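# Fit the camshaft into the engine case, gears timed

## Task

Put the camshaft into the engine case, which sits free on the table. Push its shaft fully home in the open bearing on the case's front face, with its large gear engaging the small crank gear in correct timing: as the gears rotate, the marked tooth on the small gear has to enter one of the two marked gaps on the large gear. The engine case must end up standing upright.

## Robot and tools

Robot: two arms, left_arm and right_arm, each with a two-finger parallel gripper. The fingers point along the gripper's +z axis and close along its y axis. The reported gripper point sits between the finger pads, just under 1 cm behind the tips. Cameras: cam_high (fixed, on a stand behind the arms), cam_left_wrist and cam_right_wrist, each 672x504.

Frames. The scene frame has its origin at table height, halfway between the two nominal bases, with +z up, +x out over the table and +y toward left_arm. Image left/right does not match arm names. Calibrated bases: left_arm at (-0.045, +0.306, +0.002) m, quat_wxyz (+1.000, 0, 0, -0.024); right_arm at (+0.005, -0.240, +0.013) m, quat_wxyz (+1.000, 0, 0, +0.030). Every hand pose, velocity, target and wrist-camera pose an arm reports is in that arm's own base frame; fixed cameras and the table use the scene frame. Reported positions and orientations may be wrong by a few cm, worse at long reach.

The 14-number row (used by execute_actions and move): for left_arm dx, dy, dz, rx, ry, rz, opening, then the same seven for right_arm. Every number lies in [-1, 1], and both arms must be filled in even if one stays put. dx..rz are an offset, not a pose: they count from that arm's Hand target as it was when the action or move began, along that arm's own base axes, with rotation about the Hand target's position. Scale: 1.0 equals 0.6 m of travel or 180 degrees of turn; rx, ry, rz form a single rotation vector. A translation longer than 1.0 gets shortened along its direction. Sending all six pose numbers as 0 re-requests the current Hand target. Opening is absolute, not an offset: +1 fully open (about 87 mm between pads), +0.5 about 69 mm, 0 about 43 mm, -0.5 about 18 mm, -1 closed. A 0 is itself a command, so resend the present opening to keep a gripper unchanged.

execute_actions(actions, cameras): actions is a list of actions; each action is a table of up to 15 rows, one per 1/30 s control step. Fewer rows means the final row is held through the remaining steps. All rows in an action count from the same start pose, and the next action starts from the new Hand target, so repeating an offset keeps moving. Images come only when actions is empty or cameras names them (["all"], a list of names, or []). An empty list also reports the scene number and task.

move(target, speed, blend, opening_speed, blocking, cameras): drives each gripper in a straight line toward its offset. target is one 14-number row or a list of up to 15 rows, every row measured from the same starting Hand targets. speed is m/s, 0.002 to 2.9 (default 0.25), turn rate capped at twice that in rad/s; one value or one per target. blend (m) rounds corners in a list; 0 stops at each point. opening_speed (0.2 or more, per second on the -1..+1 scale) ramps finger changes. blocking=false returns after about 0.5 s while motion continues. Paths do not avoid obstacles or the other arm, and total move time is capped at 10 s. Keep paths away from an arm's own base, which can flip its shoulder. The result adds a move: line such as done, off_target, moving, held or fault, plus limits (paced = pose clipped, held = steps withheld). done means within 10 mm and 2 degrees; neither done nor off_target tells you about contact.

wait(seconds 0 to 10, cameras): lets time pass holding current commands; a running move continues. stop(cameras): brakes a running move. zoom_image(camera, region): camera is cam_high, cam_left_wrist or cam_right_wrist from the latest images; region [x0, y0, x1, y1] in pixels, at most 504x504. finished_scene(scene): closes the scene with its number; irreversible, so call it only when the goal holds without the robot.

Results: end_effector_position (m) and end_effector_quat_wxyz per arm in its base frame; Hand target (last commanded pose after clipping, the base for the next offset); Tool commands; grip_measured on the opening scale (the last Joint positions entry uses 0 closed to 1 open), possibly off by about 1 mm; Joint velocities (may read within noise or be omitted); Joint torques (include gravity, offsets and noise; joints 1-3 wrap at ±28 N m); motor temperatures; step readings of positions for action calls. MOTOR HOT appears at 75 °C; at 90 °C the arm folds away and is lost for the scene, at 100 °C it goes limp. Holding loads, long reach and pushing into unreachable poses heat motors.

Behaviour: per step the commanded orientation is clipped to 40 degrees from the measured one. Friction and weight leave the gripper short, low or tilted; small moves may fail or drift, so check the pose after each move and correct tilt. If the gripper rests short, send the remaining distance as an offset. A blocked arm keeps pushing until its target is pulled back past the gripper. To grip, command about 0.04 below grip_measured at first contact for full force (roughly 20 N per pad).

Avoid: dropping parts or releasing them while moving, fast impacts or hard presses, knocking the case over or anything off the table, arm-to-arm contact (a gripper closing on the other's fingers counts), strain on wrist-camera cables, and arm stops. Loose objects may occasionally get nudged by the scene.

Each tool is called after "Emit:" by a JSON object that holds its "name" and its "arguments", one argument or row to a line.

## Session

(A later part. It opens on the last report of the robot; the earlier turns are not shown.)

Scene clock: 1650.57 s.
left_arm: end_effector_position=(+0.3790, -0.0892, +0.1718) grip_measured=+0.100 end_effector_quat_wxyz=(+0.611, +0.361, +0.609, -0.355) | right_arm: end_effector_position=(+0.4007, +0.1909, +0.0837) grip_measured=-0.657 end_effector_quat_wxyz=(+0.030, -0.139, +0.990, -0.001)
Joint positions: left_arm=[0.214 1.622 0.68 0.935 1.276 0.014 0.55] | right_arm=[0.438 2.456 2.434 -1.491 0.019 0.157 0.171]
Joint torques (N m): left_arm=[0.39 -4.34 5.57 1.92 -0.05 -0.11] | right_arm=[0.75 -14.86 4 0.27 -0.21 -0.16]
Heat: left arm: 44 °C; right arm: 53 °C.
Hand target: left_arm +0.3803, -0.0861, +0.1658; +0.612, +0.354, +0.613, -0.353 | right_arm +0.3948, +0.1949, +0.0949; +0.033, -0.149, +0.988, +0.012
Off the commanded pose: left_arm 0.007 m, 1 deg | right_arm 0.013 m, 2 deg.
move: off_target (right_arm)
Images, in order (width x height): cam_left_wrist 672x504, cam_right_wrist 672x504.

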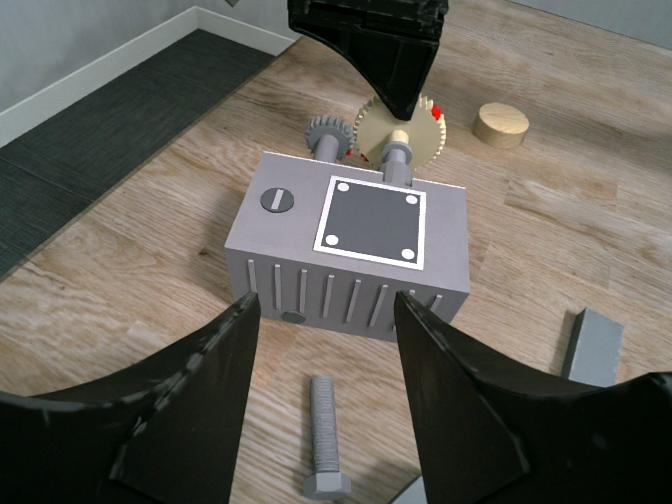

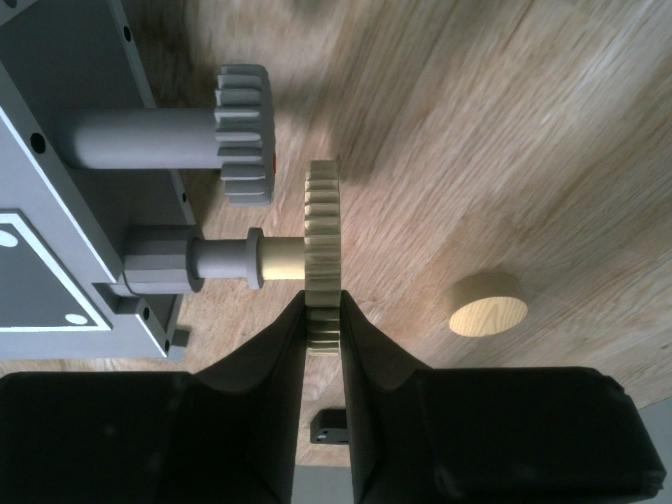

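Emit:
{"name": "move", "arguments": {
  "target": [
    [0,0,0,0,0,0,0.1,-0.003,0.010,0,0,0,0.01,-0.95],
    [0,0,0,0,0,0,0.1,-0.003,0.010,0,0.012,0,0.01,-0.95],
    [0,0,0,0,0,0,0.1,-0.004,0.012,0,0.012,0,-0.014,-0.95],
    [0,0,0,0,0,0,0.1,-0.004,0.012,0,-0.012,0,-0.014,-0.95],
    [0,0,0,0,0,0,0.1,-0.004,0.012,0,0,0,0,-0.95]
  ],
  "speed": 0.06,
  "cameras": ["cam_right_wrist","cam_left_wrist"]
}}

Emit:
{"name": "zoom_image", "arguments": {
  "camera": "cam_right_wrist",
  "region": [90, 190, 290, 310]
}}

Scene clock: 1772.33 s.
left_arm: end_effector_position=(+0.3790, -0.0892, +0.1718) grip_measured=+0.100 end_effector_quat_wxyz=(+0.611, +0.361, +0.609, -0.355) | right_arm: end_effector_position=(+0.3991, +0.1943, +0.0866) grip_measured=-0.659 end_effector_quat_wxyz=(+0.032, -0.135, +0.990, -0.006)
Joint positions: left_arm=[0.214 1.622 0.68 0.935 1.276 0.014 0.55] | right_arm=[0.449 2.459 2.451 -1.505 0.031 0.178 0.17]
Joint torques (N m): left_arm=[0.39 -4.36 5.59 1.92 -0.05 -0.11] | right_arm=[1.24 -14.34 3.86 0.33 -0.32 -0.2]
Motor temperatures (°C): left_arm=[23 34 33 44 26 25 24] | right_arm=[25 60 39 28 27 26 30]
Heat: left arm: 44 °C; right arm: 60 °C.
Hand target: left_arm +0.3803, -0.0861, +0.1658; +0.612, +0.354, +0.613, -0.353 | right_arm +0.3924, +0.2022, +0.0950; +0.033, -0.149, +0.988, +0.012
Off the commanded pose: left_arm 0.007 m, 1 deg | right_arm 0.013 m, 3 deg.
move: off_target (right_arm)
Images, in order (width x height): cam_left_wrist 672x504, cam_right_wrist 672x504.

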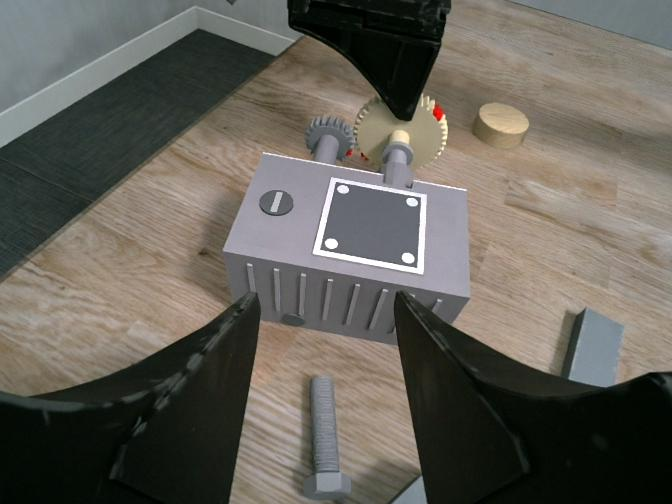

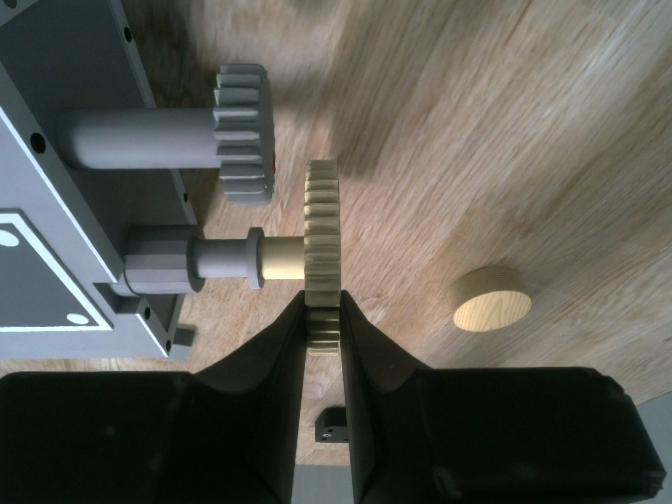

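Scaled by 2.520 from the camera's 672x504 image, which has a finer 960x720 frame.

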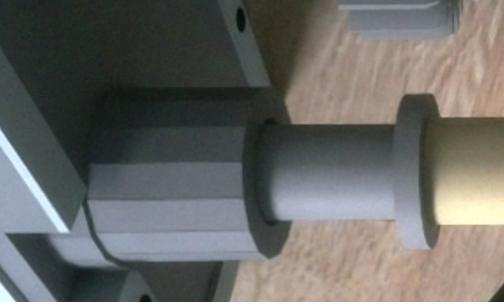

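Emit:
{"name": "move", "arguments": {
  "target": [
    [0,0,0,0,0,0,0.1,0.002,-0.010,-0.001,0.018,-0.062,0,-0.95],
    [0,0,0,0,0,0,0.1,-0.003,-0.011,-0.004,0.036,-0.125,0,-0.95],
    [0,0,0,0,0,0,0.1,-0.009,-0.012,-0.010,0.0545,-0.187,0,-0.95]
  ],
  "speed": 0.1,
  "blend": [0.005,0.005,0],
  "cameras": ["cam_right_wrist","cam_left_wrist"]
}}

Emit:
{"name": "zoom_image", "arguments": {
  "camera": "cam_left_wrist",
  "region": [295, 85, 455, 195]
}}

Scene clock: 1785.23 s.
left_arm: end_effector_position=(+0.3790, -0.0892, +0.1718) grip_measured=+0.100 end_effector_quat_wxyz=(+0.611, +0.361, +0.609, -0.355) | right_arm: end_effector_position=(+0.3867, +0.1911, +0.0820) grip_measured=-0.659 end_effector_quat_wxyz=(+0.314, -0.131, +0.939, +0.047)
Joint positions: left_arm=[0.214 1.622 0.68 0.935 1.276 0.014 0.55] | right_arm=[0.492 1.771 1.268 -0.432 0.123 0.175 0.171]
Joint torques (N m): left_arm=[0.39 -4.37 5.59 1.91 -0.05 -0.11] | right_arm=[1.05 -9.96 4.23 1.49 0.09 -0.24]
Motor temperatures (°C): left_arm=[23 33 33 44 26 25 24] | right_arm=[25 60 39 28 27 26 30]
Heat: left arm: 44 °C; right arm: 60 °C.
Hand target: left_arm +0.3803, -0.0861, +0.1658; +0.612, +0.354, +0.613, -0.353 | right_arm +0.3869, +0.1950, +0.0888; +0.329, -0.143, +0.932, +0.051
Off the commanded pose: left_arm 0.007 m, 1 deg | right_arm 0.008 m, 2 deg.
move: done
Images, in order (width x height): cam_left_wrist 672x504, cam_right_wrist 672x504.

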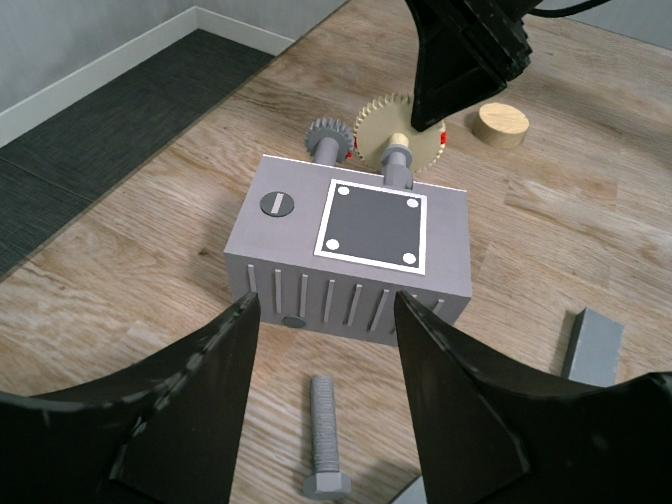

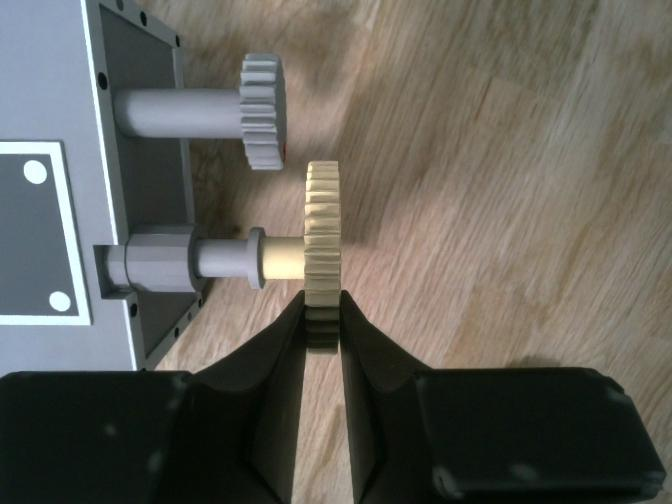

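Scaled by 3.150 from the camera's 672x504 image, which has a finer 960x720 frame.

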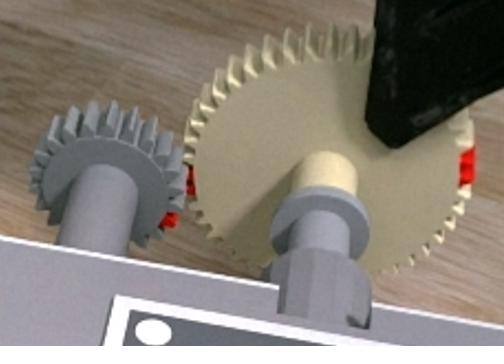

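Emit:
{"name": "zoom_image", "arguments": {
  "camera": "cam_left_wrist",
  "region": [300, 105, 380, 170]
}}

Emit:
{"name": "zoom_image", "arguments": {
  "camera": "cam_left_wrist",
  "region": [345, 90, 455, 180]
}}

Emit:
{"name": "zoom_image", "arguments": {
  "camera": "cam_right_wrist",
  "region": [200, 40, 360, 370]
}}

Scaled by 6.300 from the camera's 672x504 image, which has a finer 960x720 frame.

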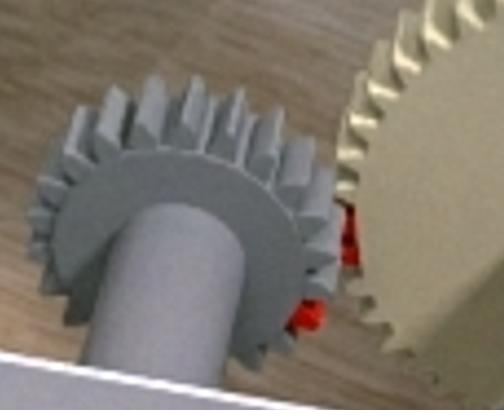

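Scaled by 4.582 from the camera's 672x504 image, which has a finer 960x720 frame.

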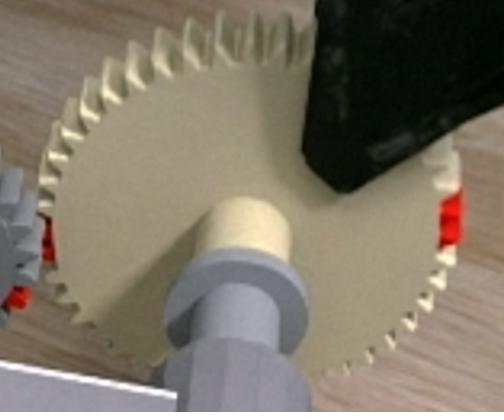

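Scaled by 1.527 from the camera's 672x504 image, which has a finer 960x720 frame.

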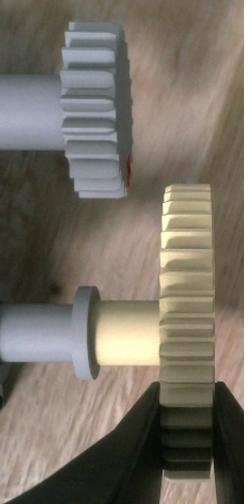

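Emit:
{"name": "move", "arguments": {
  "target": [
    [0,0,0,0,0,0,0.1,-0.004,0.012,0,0,0,0,-0.95],
    [0,0,0,0,0,0,0.1,-0.004,0.012,0,0,0,0.014,-0.95],
    [0,0,0,0,0,0,0.1,-0.005,0.015,0,0.012,0.003,0.014,-0.95],
    [0,0,0,0,0,0,0.1,-0.005,0.015,0,0.012,0.003,-0.014,-0.95],
    [0,0,0,0,0,0,0.1,-0.006,0.018,0,-0.012,-0.003,-0.014,-0.95],
    [0,0,0,0,0,0,0.1,-0.006,0.018,0,0,0,0,-0.95]
  ],
  "speed": 0.06,
  "cameras": ["cam_right_wrist","cam_left_wrist"]
}}

Emit:
{"name": "zoom_image", "arguments": {
  "camera": "cam_right_wrist",
  "region": [90, 40, 350, 310]
}}

Scene clock: 1834.23 s.
left_arm: end_effector_position=(+0.3790, -0.0892, +0.1718) grip_measured=+0.100 end_effector_quat_wxyz=(+0.611, +0.361, +0.609, -0.355) | right_arm: end_effector_position=(+0.3823, +0.1970, +0.0822) grip_measured=-0.657 end_effector_quat_wxyz=(+0.321, -0.125, +0.938, +0.032)
Joint positions: left_arm=[0.214 1.622 0.68 0.935 1.276 0.014 0.55] | right_arm=[0.53 1.767 1.26 -0.428 0.18 0.205 0.171]
Joint torques (N m): left_arm=[0.4 -4.37 5.59 1.92 -0.05 -0.11] | right_arm=[0.5 -8.85 5.55 1.43 -0.29 -0.27]
Motor temperatures (°C): left_arm=[23 33 33 45 26 25 24] | right_arm=[25 52 39 31 27 26 30]
Heat: left arm: 45 °C; right arm: 52 °C.
Hand target: left_arm +0.3803, -0.0861, +0.1658; +0.612, +0.354, +0.613, -0.353 | right_arm +0.3834, +0.2058, +0.0890; +0.329, -0.143, +0.932, +0.051
Off the commanded pose: left_arm 0.007 m, 1 deg | right_arm 0.011 m, 3 deg.
move: off_target (right_arm)
Images, in order (width x height): cam_left_wrist 672x504, cam_right_wrist 672x504.

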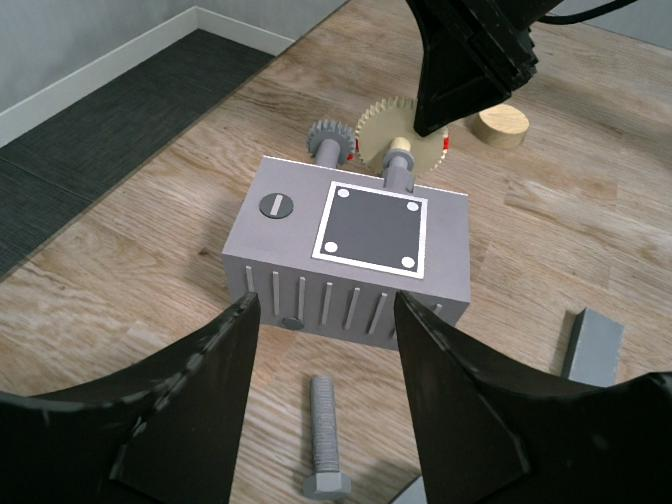

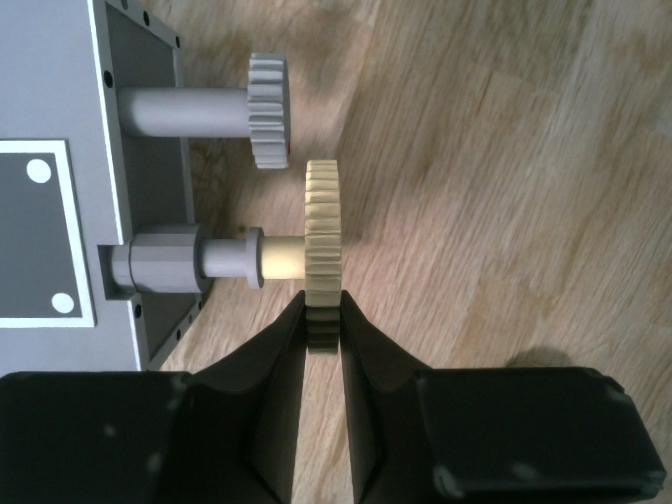

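Scaled by 1.867 from the camera's 672x504 image, which has a finer 960x720 frame.

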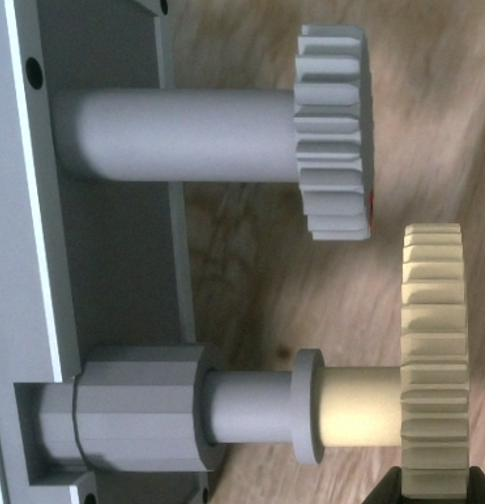

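Emit:
{"name": "move", "arguments": {
  "target": [
    [0,0,0,0,0,0,0.1,-0.004,0.012,0,0,0,0.02,-0.95],
    [0,0,0,0,0,0,0.1,-0.005,0.014,0,0.018,0.004,0.0,-0.95],
    [0,0,0,0,0,0,0.1,-0.005,0.016,0,0,0,-0.02,-0.95],
    [0,0,0,0,0,0,0.1,-0.006,0.018,0,-0.018,-0.004,0,-0.95],
    [0,0,0,0,0,0,0.1,-0.006,0.020,0,0,0,0.02,-0.95],
    [0,0,0,0,0,0,0.1,-0.007,0.022,0,0.018,0.004,0.0,-0.95],
    [0,0,0,0,0,0,0.1,-0.007,0.024,0,0,0,-0.02,-0.95],
    [0,0,0,0,0,0,0.1,-0.007,0.024,0,-0.018,-0.004,0,-0.95],
    [0,0,0,0,0,0,0.1,-0.007,0.022,0,0,0,0,-0.95]
  ],
  "speed": 0.1,
  "cameras": ["cam_right_wrist","cam_left_wrist"]
}}

Emit:
{"name": "zoom_image", "arguments": {
  "camera": "cam_right_wrist",
  "region": [90, 40, 350, 310]
}}

Scene clock: 1848.77 s.
left_arm: end_effector_position=(+0.3790, -0.0892, +0.1718) grip_measured=+0.100 end_effector_quat_wxyz=(+0.611, +0.361, +0.609, -0.355) | right_arm: end_effector_position=(+0.3764, +0.2108, +0.0819) grip_measured=-0.657 end_effector_quat_wxyz=(+0.321, -0.126, +0.938, +0.034)
Joint positions: left_arm=[0.214 1.622 0.68 0.935 1.276 0.014 0.55] | right_arm=[0.569 1.775 1.27 -0.435 0.199 0.236 0.172]
Joint torques (N m): left_arm=[0.4 -4.36 5.59 1.92 -0.05 -0.11] | right_arm=[0.35 -8.51 5.98 1.41 -0.25 -0.3]
Heat: left arm: 45 °C; right arm: 51 °C.
Hand target: left_arm +0.3803, -0.0861, +0.1658; +0.612, +0.354, +0.613, -0.353 | right_arm +0.3791, +0.2190, +0.0889; +0.329, -0.143, +0.932, +0.051
Off the commanded pose: left_arm 0.007 m, 1 deg | right_arm 0.011 m, 3 deg.
move: off_target (right_arm)
Images, in order (width x height): cam_left_wrist 672x504, cam_right_wrist 672x504.

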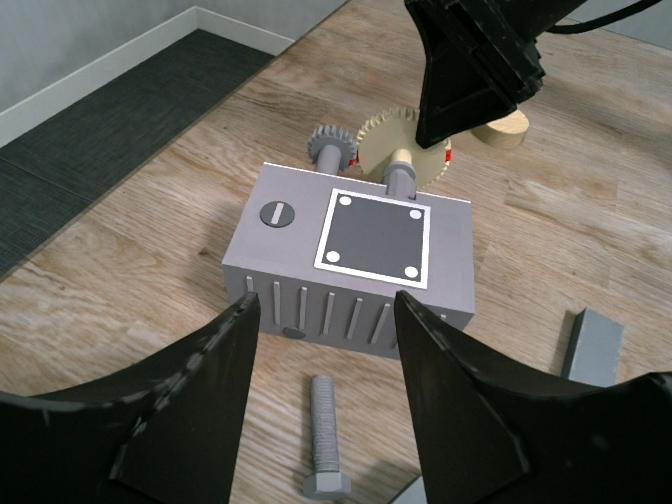

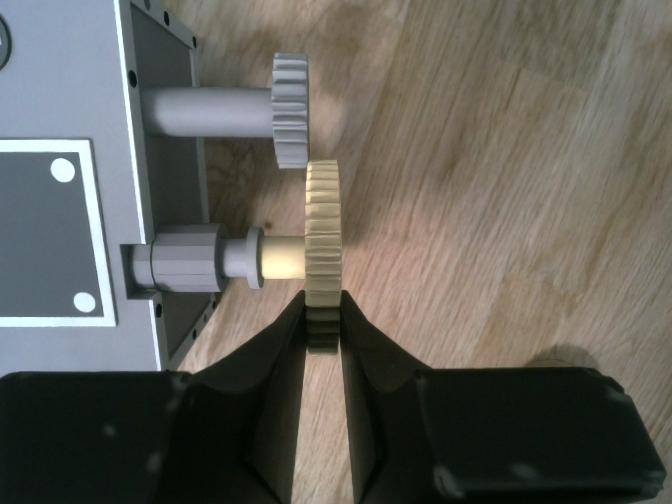

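Scaled by 1.867 from the camera's 672x504 image, which has a finer 960x720 frame.

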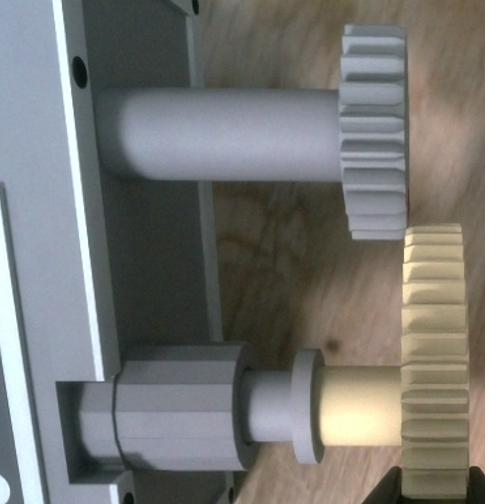

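Emit:
{"name": "move", "arguments": {
  "target": [
    [0,0,0,0,0,0,0.1,-0.003,0.010,0,0,0,0.014,-0.95],
    [0,0,0,0,0,0,0.1,-0.003,0.012,0,0.012,0.003,0.0,-0.95],
    [0,0,0,0,0,0,0.1,-0.004,0.014,0,0,0,-0.014,-0.95],
    [0,0,0,0,0,0,0.1,-0.004,0.016,0,-0.012,-0.003,0,-0.95],
    [0,0,0,0,0,0,0.1,-0.005,0.016,0,-0.005,0.015,0.0,-0.95],
    [0,0,0,0,0,0,0.1,-0.005,0.016,0,0.005,-0.015,0.0,-0.95],
    [0,0,0,0,0,0,0.1,-0.005,0.016,0,0,0,0,-0.95]
  ],
  "speed": 0.1,
  "cameras": ["cam_right_wrist","cam_left_wrist"]
}}

Emit:
{"name": "zoom_image", "arguments": {
  "camera": "cam_right_wrist",
  "region": [90, 40, 350, 310]
}}

Emit:
{"name": "zoom_image", "arguments": {
  "camera": "cam_left_wrist",
  "region": [295, 95, 455, 205]
}}

Scene clock: 1861.77 s.
left_arm: end_effector_position=(+0.3790, -0.0892, +0.1718) grip_measured=+0.100 end_effector_quat_wxyz=(+0.611, +0.361, +0.609, -0.355) | right_arm: end_effector_position=(+0.3759, +0.2163, +0.0823) grip_measured=-0.658 end_effector_quat_wxyz=(+0.330, -0.127, +0.935, +0.036)
Joint positions: left_arm=[0.214 1.622 0.68 0.935 1.276 0.014 0.55] | right_arm=[0.585 1.771 1.258 -0.409 0.212 0.244 0.171]
Joint torques (N m): left_arm=[0.4 -4.36 5.57 1.92 -0.05 -0.11] | right_arm=[1.31 -7.2 7.86 1.14 -0.22 -0.17]
Heat: left arm: 45 °C; right arm: 50 °C.
Hand target: left_arm +0.3803, -0.0861, +0.1658; +0.612, +0.354, +0.613, -0.353 | right_arm +0.3760, +0.2286, +0.0889; +0.329, -0.143, +0.932, +0.051
Off the commanded pose: left_arm 0.007 m, 1 deg | right_arm 0.014 m, 3 deg.
move: off_target (right_arm)
Images, in order (width x height): cam_left_wrist 672x504, cam_right_wrist 672x504.

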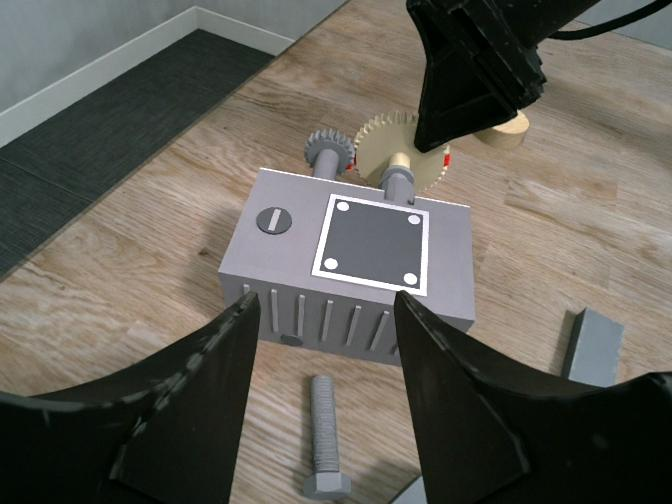

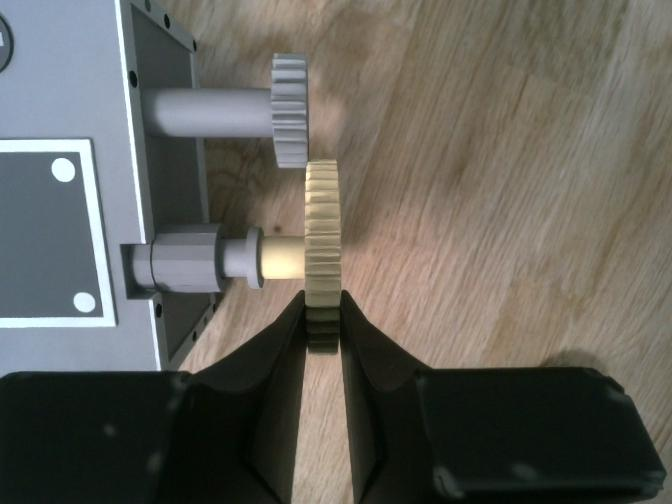

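Scaled by 1.867 from the camera's 672x504 image, which has a finer 960x720 frame.

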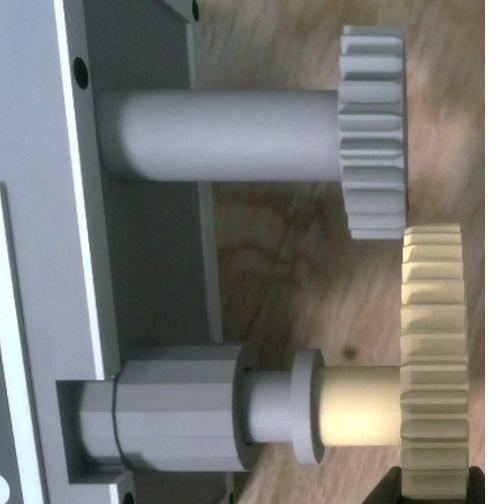

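Scaled by 3.150 from the camera's 672x504 image, which has a finer 960x720 frame.

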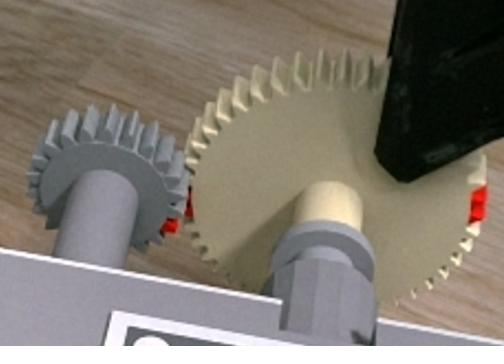

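Emit:
{"name": "move", "arguments": {
  "target": [
    [0,0,0,0,0,0,0.1,0.003,-0.020,-0.004,0,0,0,-0.95],
    [0,0,0,0,0,0,0.1,0.003,-0.020,-0.004,0,0,0,-0.4],
    [0,0,0,0,0,0,0.1,0.003,-0.020,-0.004,0,0,0,0.0]
  ],
  "speed": 0.05,
  "opening_speed": 0.5,
  "cameras": ["cam_right_wrist","cam_left_wrist"]
}}

Scene clock: 1875.53 s.
left_arm: end_effector_position=(+0.3790, -0.0892, +0.1718) grip_measured=+0.100 end_effector_quat_wxyz=(+0.611, +0.361, +0.609, -0.355) | right_arm: end_effector_position=(+0.3758, +0.2169, +0.0816) grip_measured=+0.000 end_effector_quat_wxyz=(+0.325, -0.142, +0.934, +0.048)
Joint positions: left_arm=[0.214 1.622 0.68 0.935 1.276 0.014 0.55] | right_arm=[0.571 1.771 1.258 -0.407 0.169 0.212 0.5]
Joint torques (N m): left_arm=[0.39 -4.36 5.57 1.92 -0.05 -0.11] | right_arm=[-0.28 -8.65 5.65 1.3 0.05 -0.11]
Heat: left arm: 45 °C; right arm: 49 °C.
Hand target: left_arm +0.3803, -0.0861, +0.1658; +0.612, +0.354, +0.613, -0.353 | right_arm +0.3779, +0.2166, +0.0865; +0.329, -0.143, +0.932, +0.052
Off the commanded pose: left_arm 0.007 m, 1 deg | right_arm 0.005 m, 1 deg.
move: done
Images, in order (width x height): cam_left_wrist 672x504, cam_right_wrist 672x504.

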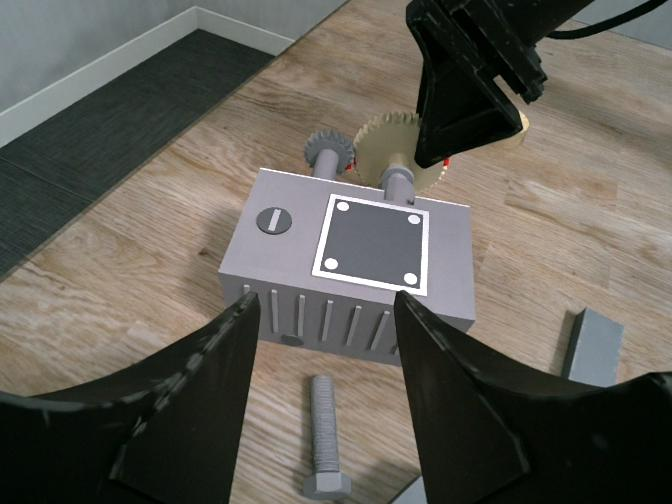

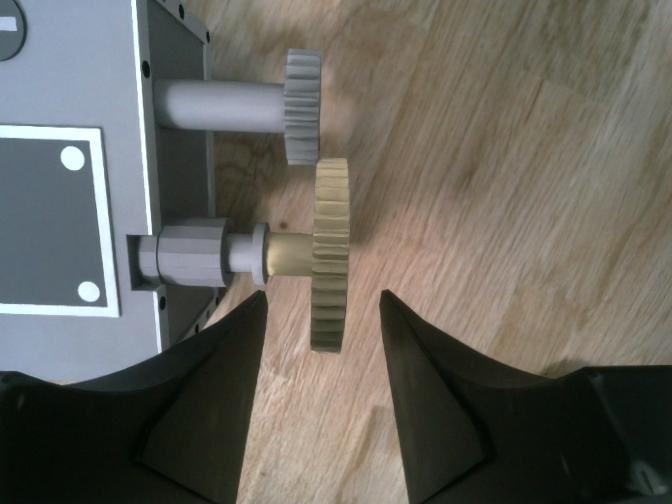

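Emit:
{"name": "move", "arguments": {
  "target": [
    [0,0,0,0,0,0,0.1,-0.083,-0.027,0.117,0,0,0,0],
    [0,0,0,0,0,0,0.1,-0.13,-0.328,0.139,0.027,-0.114,-0.0414,0]
  ],
  "speed": [0.08,0.25],
  "blend": [0.01,0]
}}

Emit:
{"name": "move", "arguments": {
  "target": [0,0,0,0,0,0,0.1,0.107,0.267,-0.028,0.222,-0.22,0.3,-0.95],
  "speed": 0.25,
  "cameras": ["all"]
}}

Scene clock: 1907.87 s.
left_arm: end_effector_position=(+0.3790, -0.0892, +0.1718) grip_measured=+0.100 end_effector_quat_wxyz=(+0.611, +0.361, +0.609, -0.355) | right_arm: end_effector_position=(+0.2977, +0.0206, +0.1701) grip_measured=+0.000 end_effector_quat_wxyz=(+0.491, -0.073, +0.867, +0.043)
Joint positions: left_arm=[0.214 1.622 0.68 0.935 1.276 0.014 0.55] | right_arm=[-0.009 0.897 0.715 -0.364 -0.154 -0.09 0.5]
Joint torques (N m): left_arm=[0.4 -4.37 5.57 1.92 -0.05 -0.11] | right_arm=[-0.49 -1.42 4.78 1.91 -0.15 -0.09]
Heat: left arm: 45 °C; right arm: 48 °C.
Hand target: left_arm +0.3803, -0.0861, +0.1658; +0.612, +0.354, +0.613, -0.353 | right_arm +0.2998, +0.0198, +0.1698; +0.498, -0.075, +0.863, +0.043
Off the commanded pose: left_arm 0.007 m, 1 deg | right_arm 0.002 m, 1 deg.
move: done

Scene clock: 1911.30 s.
left_arm: end_effector_position=(+0.3790, -0.0892, +0.1718) grip_measured=+0.100 end_effector_quat_wxyz=(+0.611, +0.361, +0.609, -0.355) | right_arm: end_effector_position=(+0.3611, +0.1770, +0.1403) grip_measured=-0.950 end_effector_quat_wxyz=(+0.590, -0.306, +0.596, +0.451)
Joint positions: left_arm=[0.214 1.622 0.68 0.935 1.276 0.014 0.55] | right_arm=[0.042 1.859 0.563 1.515 -1.076 0.371 0.025]
Joint torques (N m): left_arm=[0.4 -4.36 5.59 1.92 -0.05 -0.11] | right_arm=[0.79 -5.5 5.05 2 0.03 -0.05]
Motor temperatures (°C): left_arm=[23 32 33 45 26 25 24] | right_arm=[25 47 39 33 27 26 29]
Heat: left arm: 45 °C; right arm: 47 °C.
Hand target: left_arm +0.3803, -0.0861, +0.1658; +0.612, +0.354, +0.613, -0.353 | right_arm +0.3641, +0.1800, +0.1531; +0.669, -0.288, +0.465, +0.505
Off the commanded pose: left_arm 0.007 m, 1 deg | right_arm 0.013 m, 19 deg.
joint sent to its limit (right arm) — joint 4 (wrist pitch), upper limit. The joint targets are off in orientation, not in position.
move: off_target (right_arm)

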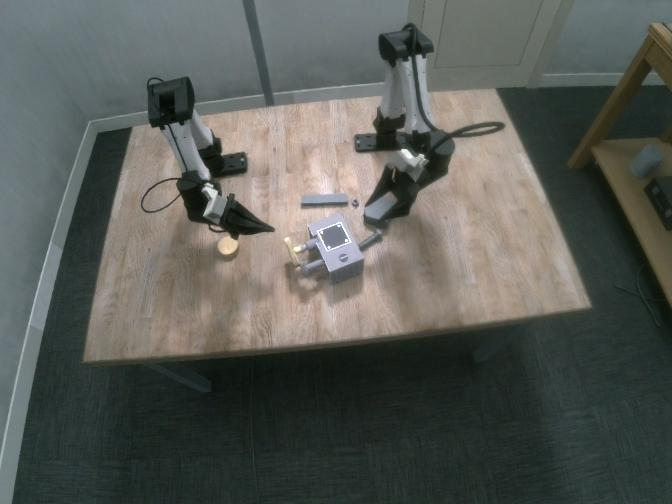

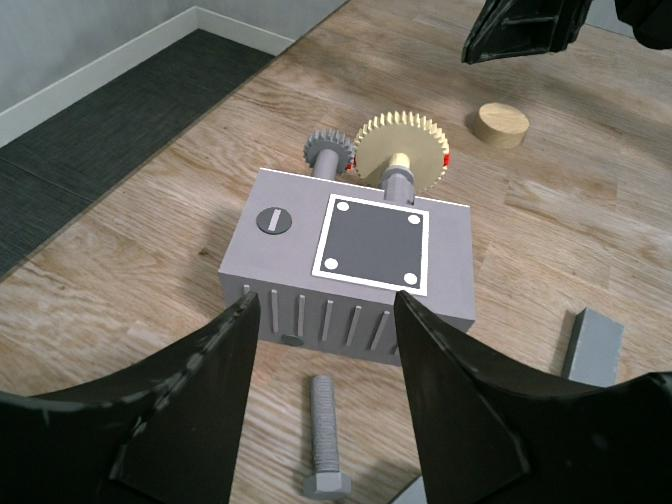

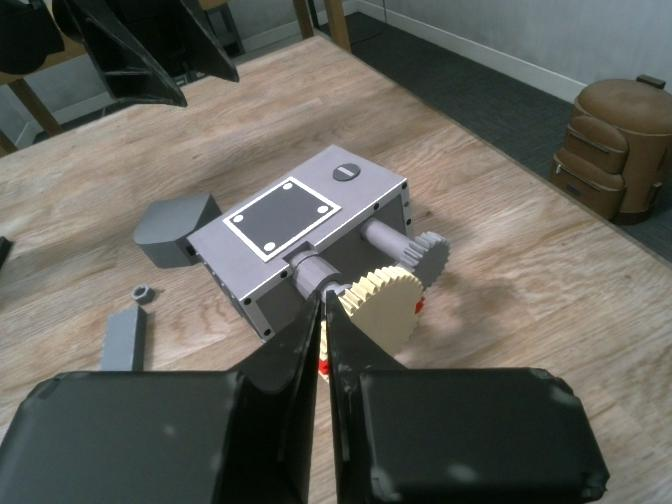

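Emit:
{"name": "move", "arguments": {
  "target": [0,0,0,0,0,0,0.1,-0.0735,-0.025,0.01,-0.1185,0.0086,0.0271,-0.95],
  "speed": 0.15,
  "cameras": ["cam_right_wrist"]
}}

Scene clock: 1929.03 s.
left_arm: end_effector_position=(+0.3790, -0.0892, +0.1718) grip_measured=+0.100 end_effector_quat_wxyz=(+0.611, +0.361, +0.609, -0.355) | right_arm: end_effector_position=(+0.3230, +0.1669, +0.1563) grip_measured=-0.950 end_effector_quat_wxyz=(+0.573, -0.414, +0.549, +0.446)
Joint positions: left_arm=[0.214 1.622 0.68 0.935 1.276 0.014 0.55] | right_arm=[-0.017 1.705 0.53 1.393 -1.319 0.226 0.025]
Joint torques (N m): left_arm=[0.4 -4.36 5.57 1.91 -0.05 -0.11] | right_arm=[-0.4 -7.35 3 1.13 0.03 -0.12]
Heat: left arm: 45 °C; right arm: 45 °C.
Hand target: left_arm +0.3803, -0.0861, +0.1658; +0.612, +0.354, +0.613, -0.353 | right_arm +0.3199, +0.1650, +0.1591; +0.576, -0.419, +0.546, +0.442
Off the commanded pose: left_arm 0.007 m, 1 deg | right_arm 0.005 m, 1 deg.
move: done
Images, in order (width x height): cam_right_wrist 672x504.

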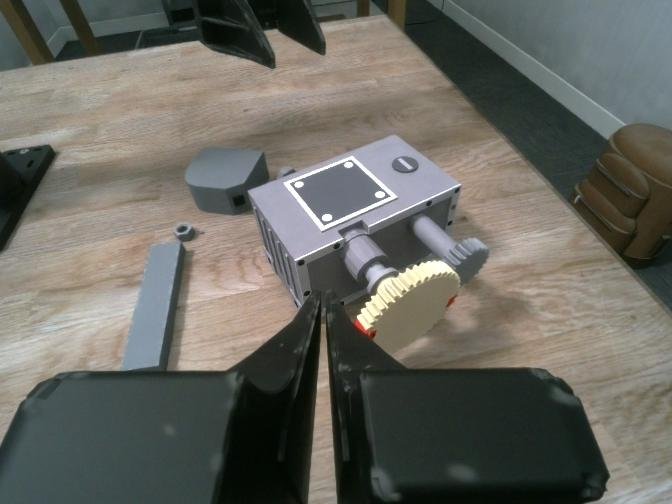

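Emit:
{"name": "zoom_image", "arguments": {
  "camera": "cam_right_wrist",
  "region": [330, 210, 510, 360]
}}

Emit:
{"name": "zoom_image", "arguments": {
  "camera": "cam_right_wrist",
  "region": [420, 220, 500, 320]
}}

Scaled by 2.800 from the camera's 672x504 image, which has a finer 960x720 frame.

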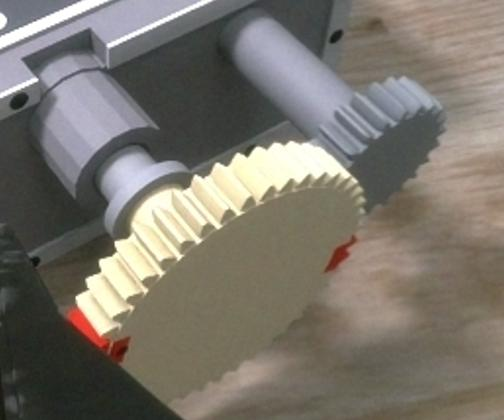

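Scaled by 5.040 from the camera's 672x504 image, which has a finer 960x720 frame.

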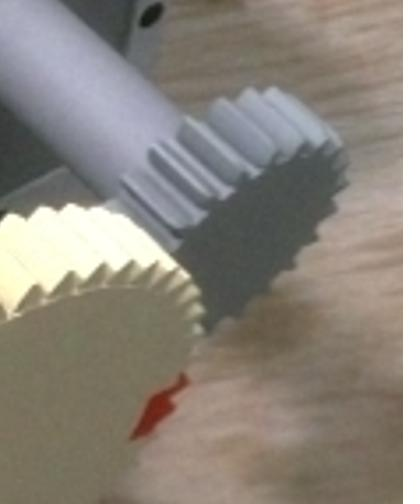

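Emit:
{"name": "move", "arguments": {
  "target": [0,0,0,0,0,0,0.1,0.25,-0.095,-0.015,0,0,0,-0.95],
  "speed": 0.2,
  "cameras": ["cam_right_wrist"]
}}

Scene clock: 1952.67 s.
left_arm: end_effector_position=(+0.3790, -0.0892, +0.1718) grip_measured=+0.100 end_effector_quat_wxyz=(+0.611, +0.361, +0.609, -0.355) | right_arm: end_effector_position=(+0.4658, +0.1106, +0.1458) grip_measured=-0.950 end_effector_quat_wxyz=(+0.567, -0.409, +0.557, +0.449)
Joint positions: left_arm=[0.214 1.622 0.68 0.935 1.276 0.014 0.55] | right_arm=[-0.143 2.191 1.185 1.363 -1.438 0.39 0.025]
Joint torques (N m): left_arm=[0.4 -4.37 5.57 1.92 -0.05 -0.11] | right_arm=[-0.21 -8.81 6.06 1.32 0.13 0]
Heat: left arm: 45 °C; right arm: 45 °C.
Hand target: left_arm +0.3803, -0.0861, +0.1658; +0.612, +0.354, +0.613, -0.353 | right_arm +0.4700, +0.1080, +0.1502; +0.576, -0.419, +0.546, +0.441
Off the commanded pose: left_arm 0.007 m, 1 deg | right_arm 0.007 m, 2 deg.
move: done
Images, in order (width x height): cam_right_wrist 672x504.

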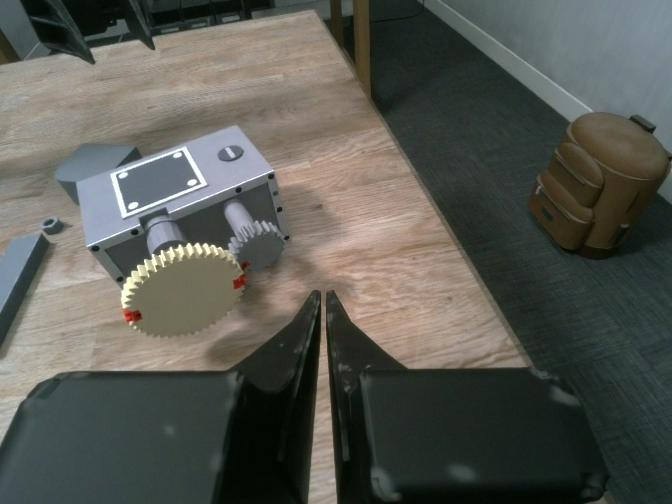

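Emit:
{"name": "zoom_image", "arguments": {
  "camera": "cam_right_wrist",
  "region": [100, 200, 300, 350]
}}

Emit:
{"name": "zoom_image", "arguments": {
  "camera": "cam_right_wrist",
  "region": [210, 210, 290, 300]
}}

Scaled by 2.520 from the camera's 672x504 image, which has a finer 960x720 frame.

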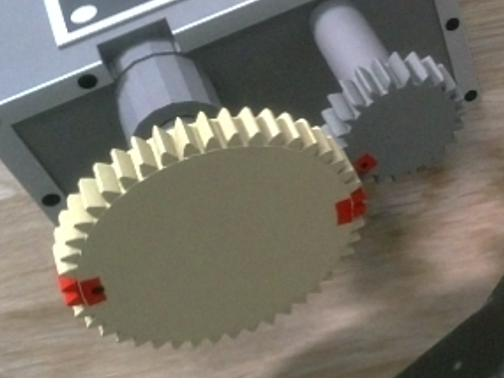

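Scaled by 5.600 from the camera's 672x504 image, which has a finer 960x720 frame.

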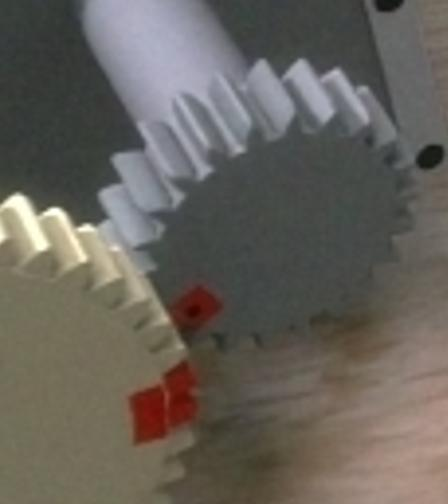

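Emit:
{"name": "zoom_image", "arguments": {
  "camera": "cam_right_wrist",
  "region": [220, 245, 260, 295]
}}

Emit:
{"name": "zoom_image", "arguments": {
  "camera": "cam_right_wrist",
  "region": [170, 235, 250, 345]
}}

Emit:
{"name": "zoom_image", "arguments": {
  "camera": "cam_right_wrist",
  "region": [115, 235, 195, 345]
}}

Scaled by 10.080 from the camera's 672x504 image, which has a finer 960x720 frame.

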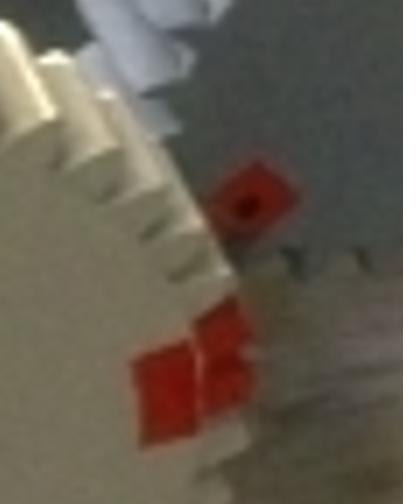

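Scaled by 4.582 from the camera's 672x504 image, which has a finer 960x720 frame.

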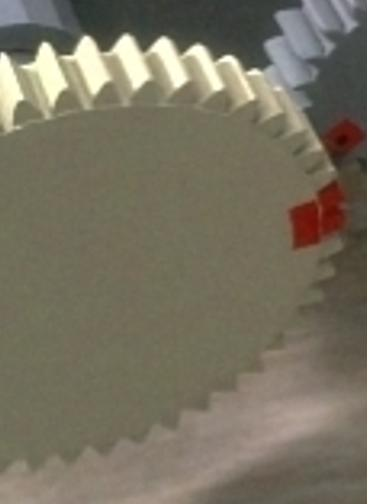

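Scaled by 4.582 from the camera's 672x504 image, which has a finer 960x720 frame.

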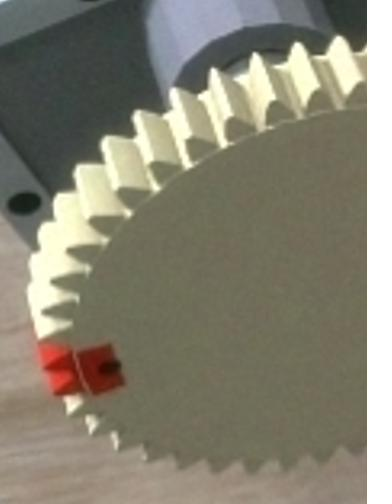

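Emit:
{"name": "zoom_image", "arguments": {
  "camera": "cam_right_wrist",
  "region": [225, 215, 290, 280]
}}

Scaled by 7.754 from the camera's 672x504 image, which has a finer 960x720 frame.

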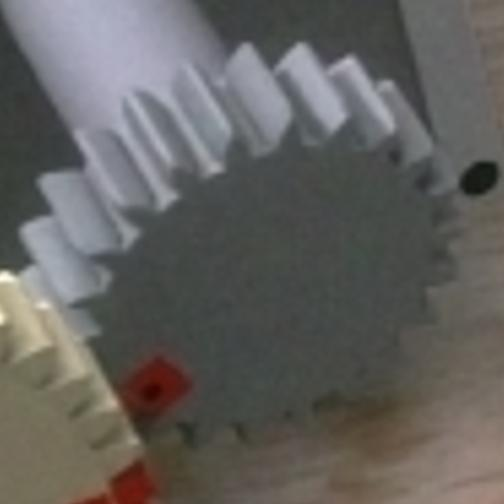

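Emit:
{"name": "zoom_image", "arguments": {
  "camera": "cam_left_wrist",
  "region": [295, 120, 365, 190]
}}

Emit:
{"name": "zoom_image", "arguments": {
  "camera": "cam_left_wrist",
  "region": [345, 100, 460, 205]
}}

This scene's latest camera images include none from cam_left_wrist. They are from: cam_right_wrist. cam_left_wrist's image comes with the result of a call that names it in "cameras".

This scene's latest camera images include none from cam_left_wrist. They are from: cam_right_wrist. cam_left_wrist's image comes with the result of a call that names it in "cameras".

Emit:
{"name": "move", "arguments": {
  "target": [0,0,0,0,0,0,0.1,-0.283,-0.147,0.033,-0.1305,0.143,-0.3507,0],
  "speed": 0.3,
  "cameras": ["cam_left_wrist"]
}}

Emit:
{"name": "zoom_image", "arguments": {
  "camera": "cam_left_wrist",
  "region": [295, 120, 365, 190]
}}

Emit:
{"name": "zoom_image", "arguments": {
  "camera": "cam_left_wrist",
  "region": [345, 100, 460, 205]
}}

Scene clock: 2123.10 s.
left_arm: end_effector_position=(+0.3790, -0.0892, +0.1718) grip_measured=+0.100 end_effector_quat_wxyz=(+0.611, +0.361, +0.609, -0.355) | right_arm: end_effector_position=(+0.2976, +0.0189, +0.1596) grip_measured=+0.000 end_effector_quat_wxyz=(+0.489, -0.076, +0.868, +0.045)
Joint positions: left_arm=[0.214 1.622 0.68 0.935 1.276 0.014 0.55] | right_arm=[-0.024 0.901 0.679 -0.332 -0.174 -0.102 0.5]
Joint torques (N m): left_arm=[0.4 -4.37 5.59 1.92 -0.05 -0.11] | right_arm=[0.83 -1.63 7.61 1.58 0.05 0.01]
Heat: left arm: 45 °C; right arm: 44 °C.
Hand target: left_arm +0.3803, -0.0861, +0.1658; +0.612, +0.354, +0.613, -0.353 | right_arm +0.3002, +0.0198, +0.1701; +0.498, -0.075, +0.863, +0.044
Off the commanded pose: left_arm 0.007 m, 1 deg | right_arm 0.011 m, 1 deg.
move: off_target (right_arm)
Images, in order (width x height): cam_left_wrist 672x504.

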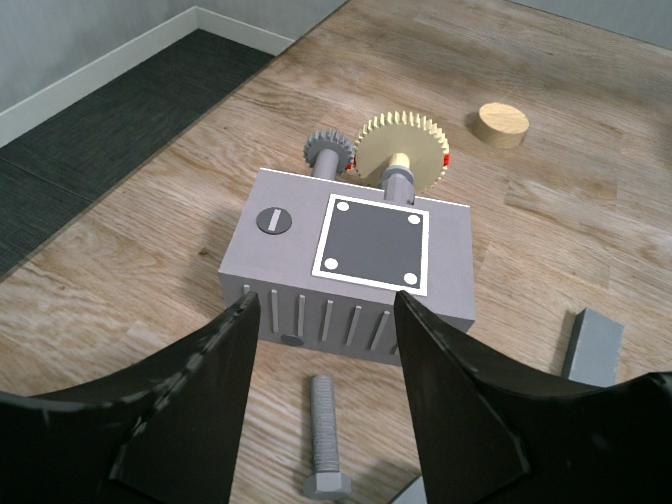

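Scaled by 7.200 from the camera's 672x504 image, which has a finer 960x720 frame.

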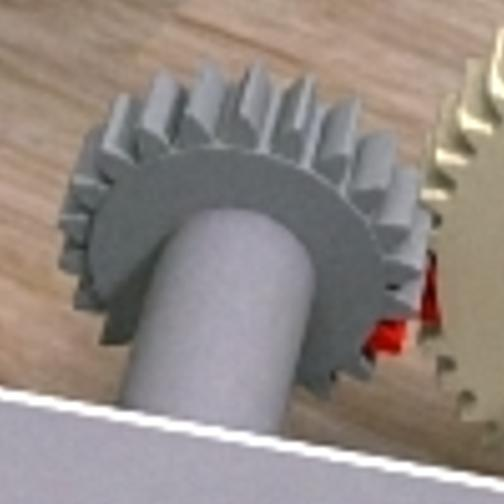

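Scaled by 4.383 from the camera's 672x504 image, which has a finer 960x720 frame.

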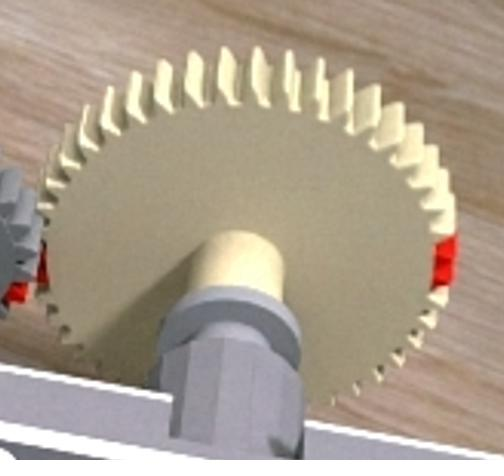

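Emit:
{"name": "execute_actions", "arguments": {
  "actions": []
}}

Scene clock: 2145.87 s.
left_arm: end_effector_position=(+0.3790, -0.0892, +0.1718) grip_measured=+0.100 end_effector_quat_wxyz=(+0.611, +0.361, +0.609, -0.355) | right_arm: end_effector_position=(+0.2975, +0.0189, +0.1595) grip_measured=+0.000 end_effector_quat_wxyz=(+0.489, -0.076, +0.868, +0.045)
Joint positions: left_arm=[0.214 1.622 0.68 0.935 1.276 0.014 0.55] | right_arm=[-0.024 0.901 0.679 -0.333 -0.173 -0.102 0.5]
Joint velocities: within noise
Joint torques (N m): left_arm=[0.42 -4.37 5.57 1.92 -0.05 -0.11] | right_arm=[0.83 -1.66 7.6 1.6 0.05 0]
Motor temperatures (°C): left_arm=[23 31 33 45 26 25 24] | right_arm=[25 41 41 37 27 26 28]
Heat: left arm: 45 °C; right arm: 41 °C.
Hand target: left_arm +0.3803, -0.0861, +0.1658; +0.612, +0.354, +0.613, -0.353 | right_arm +0.3001, +0.0198, +0.1701; +0.498, -0.075, +0.863, +0.044
Tool commands: left_gripper/opening=+0.1 right_gripper/opening=+0.0
Off the commanded pose: left_arm 0.007 m, 1 deg | right_arm 0.011 m, 1 deg.

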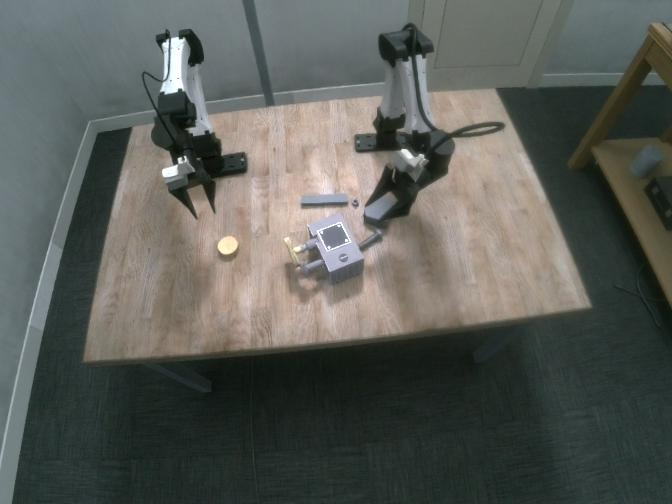

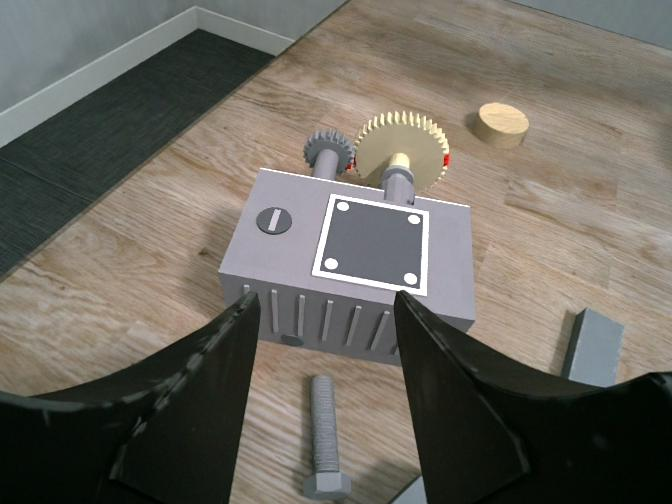

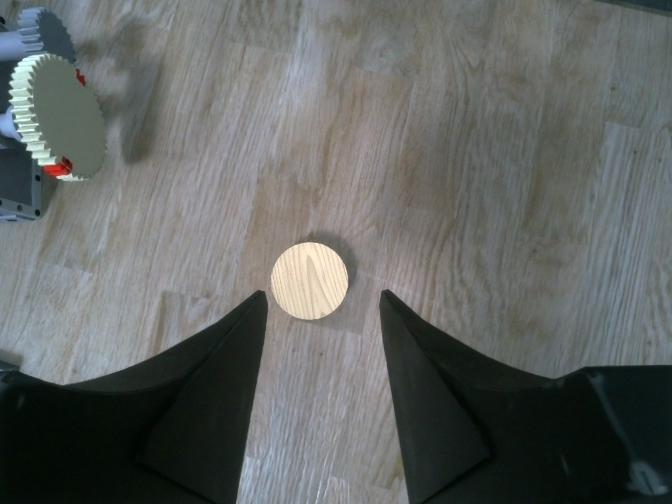

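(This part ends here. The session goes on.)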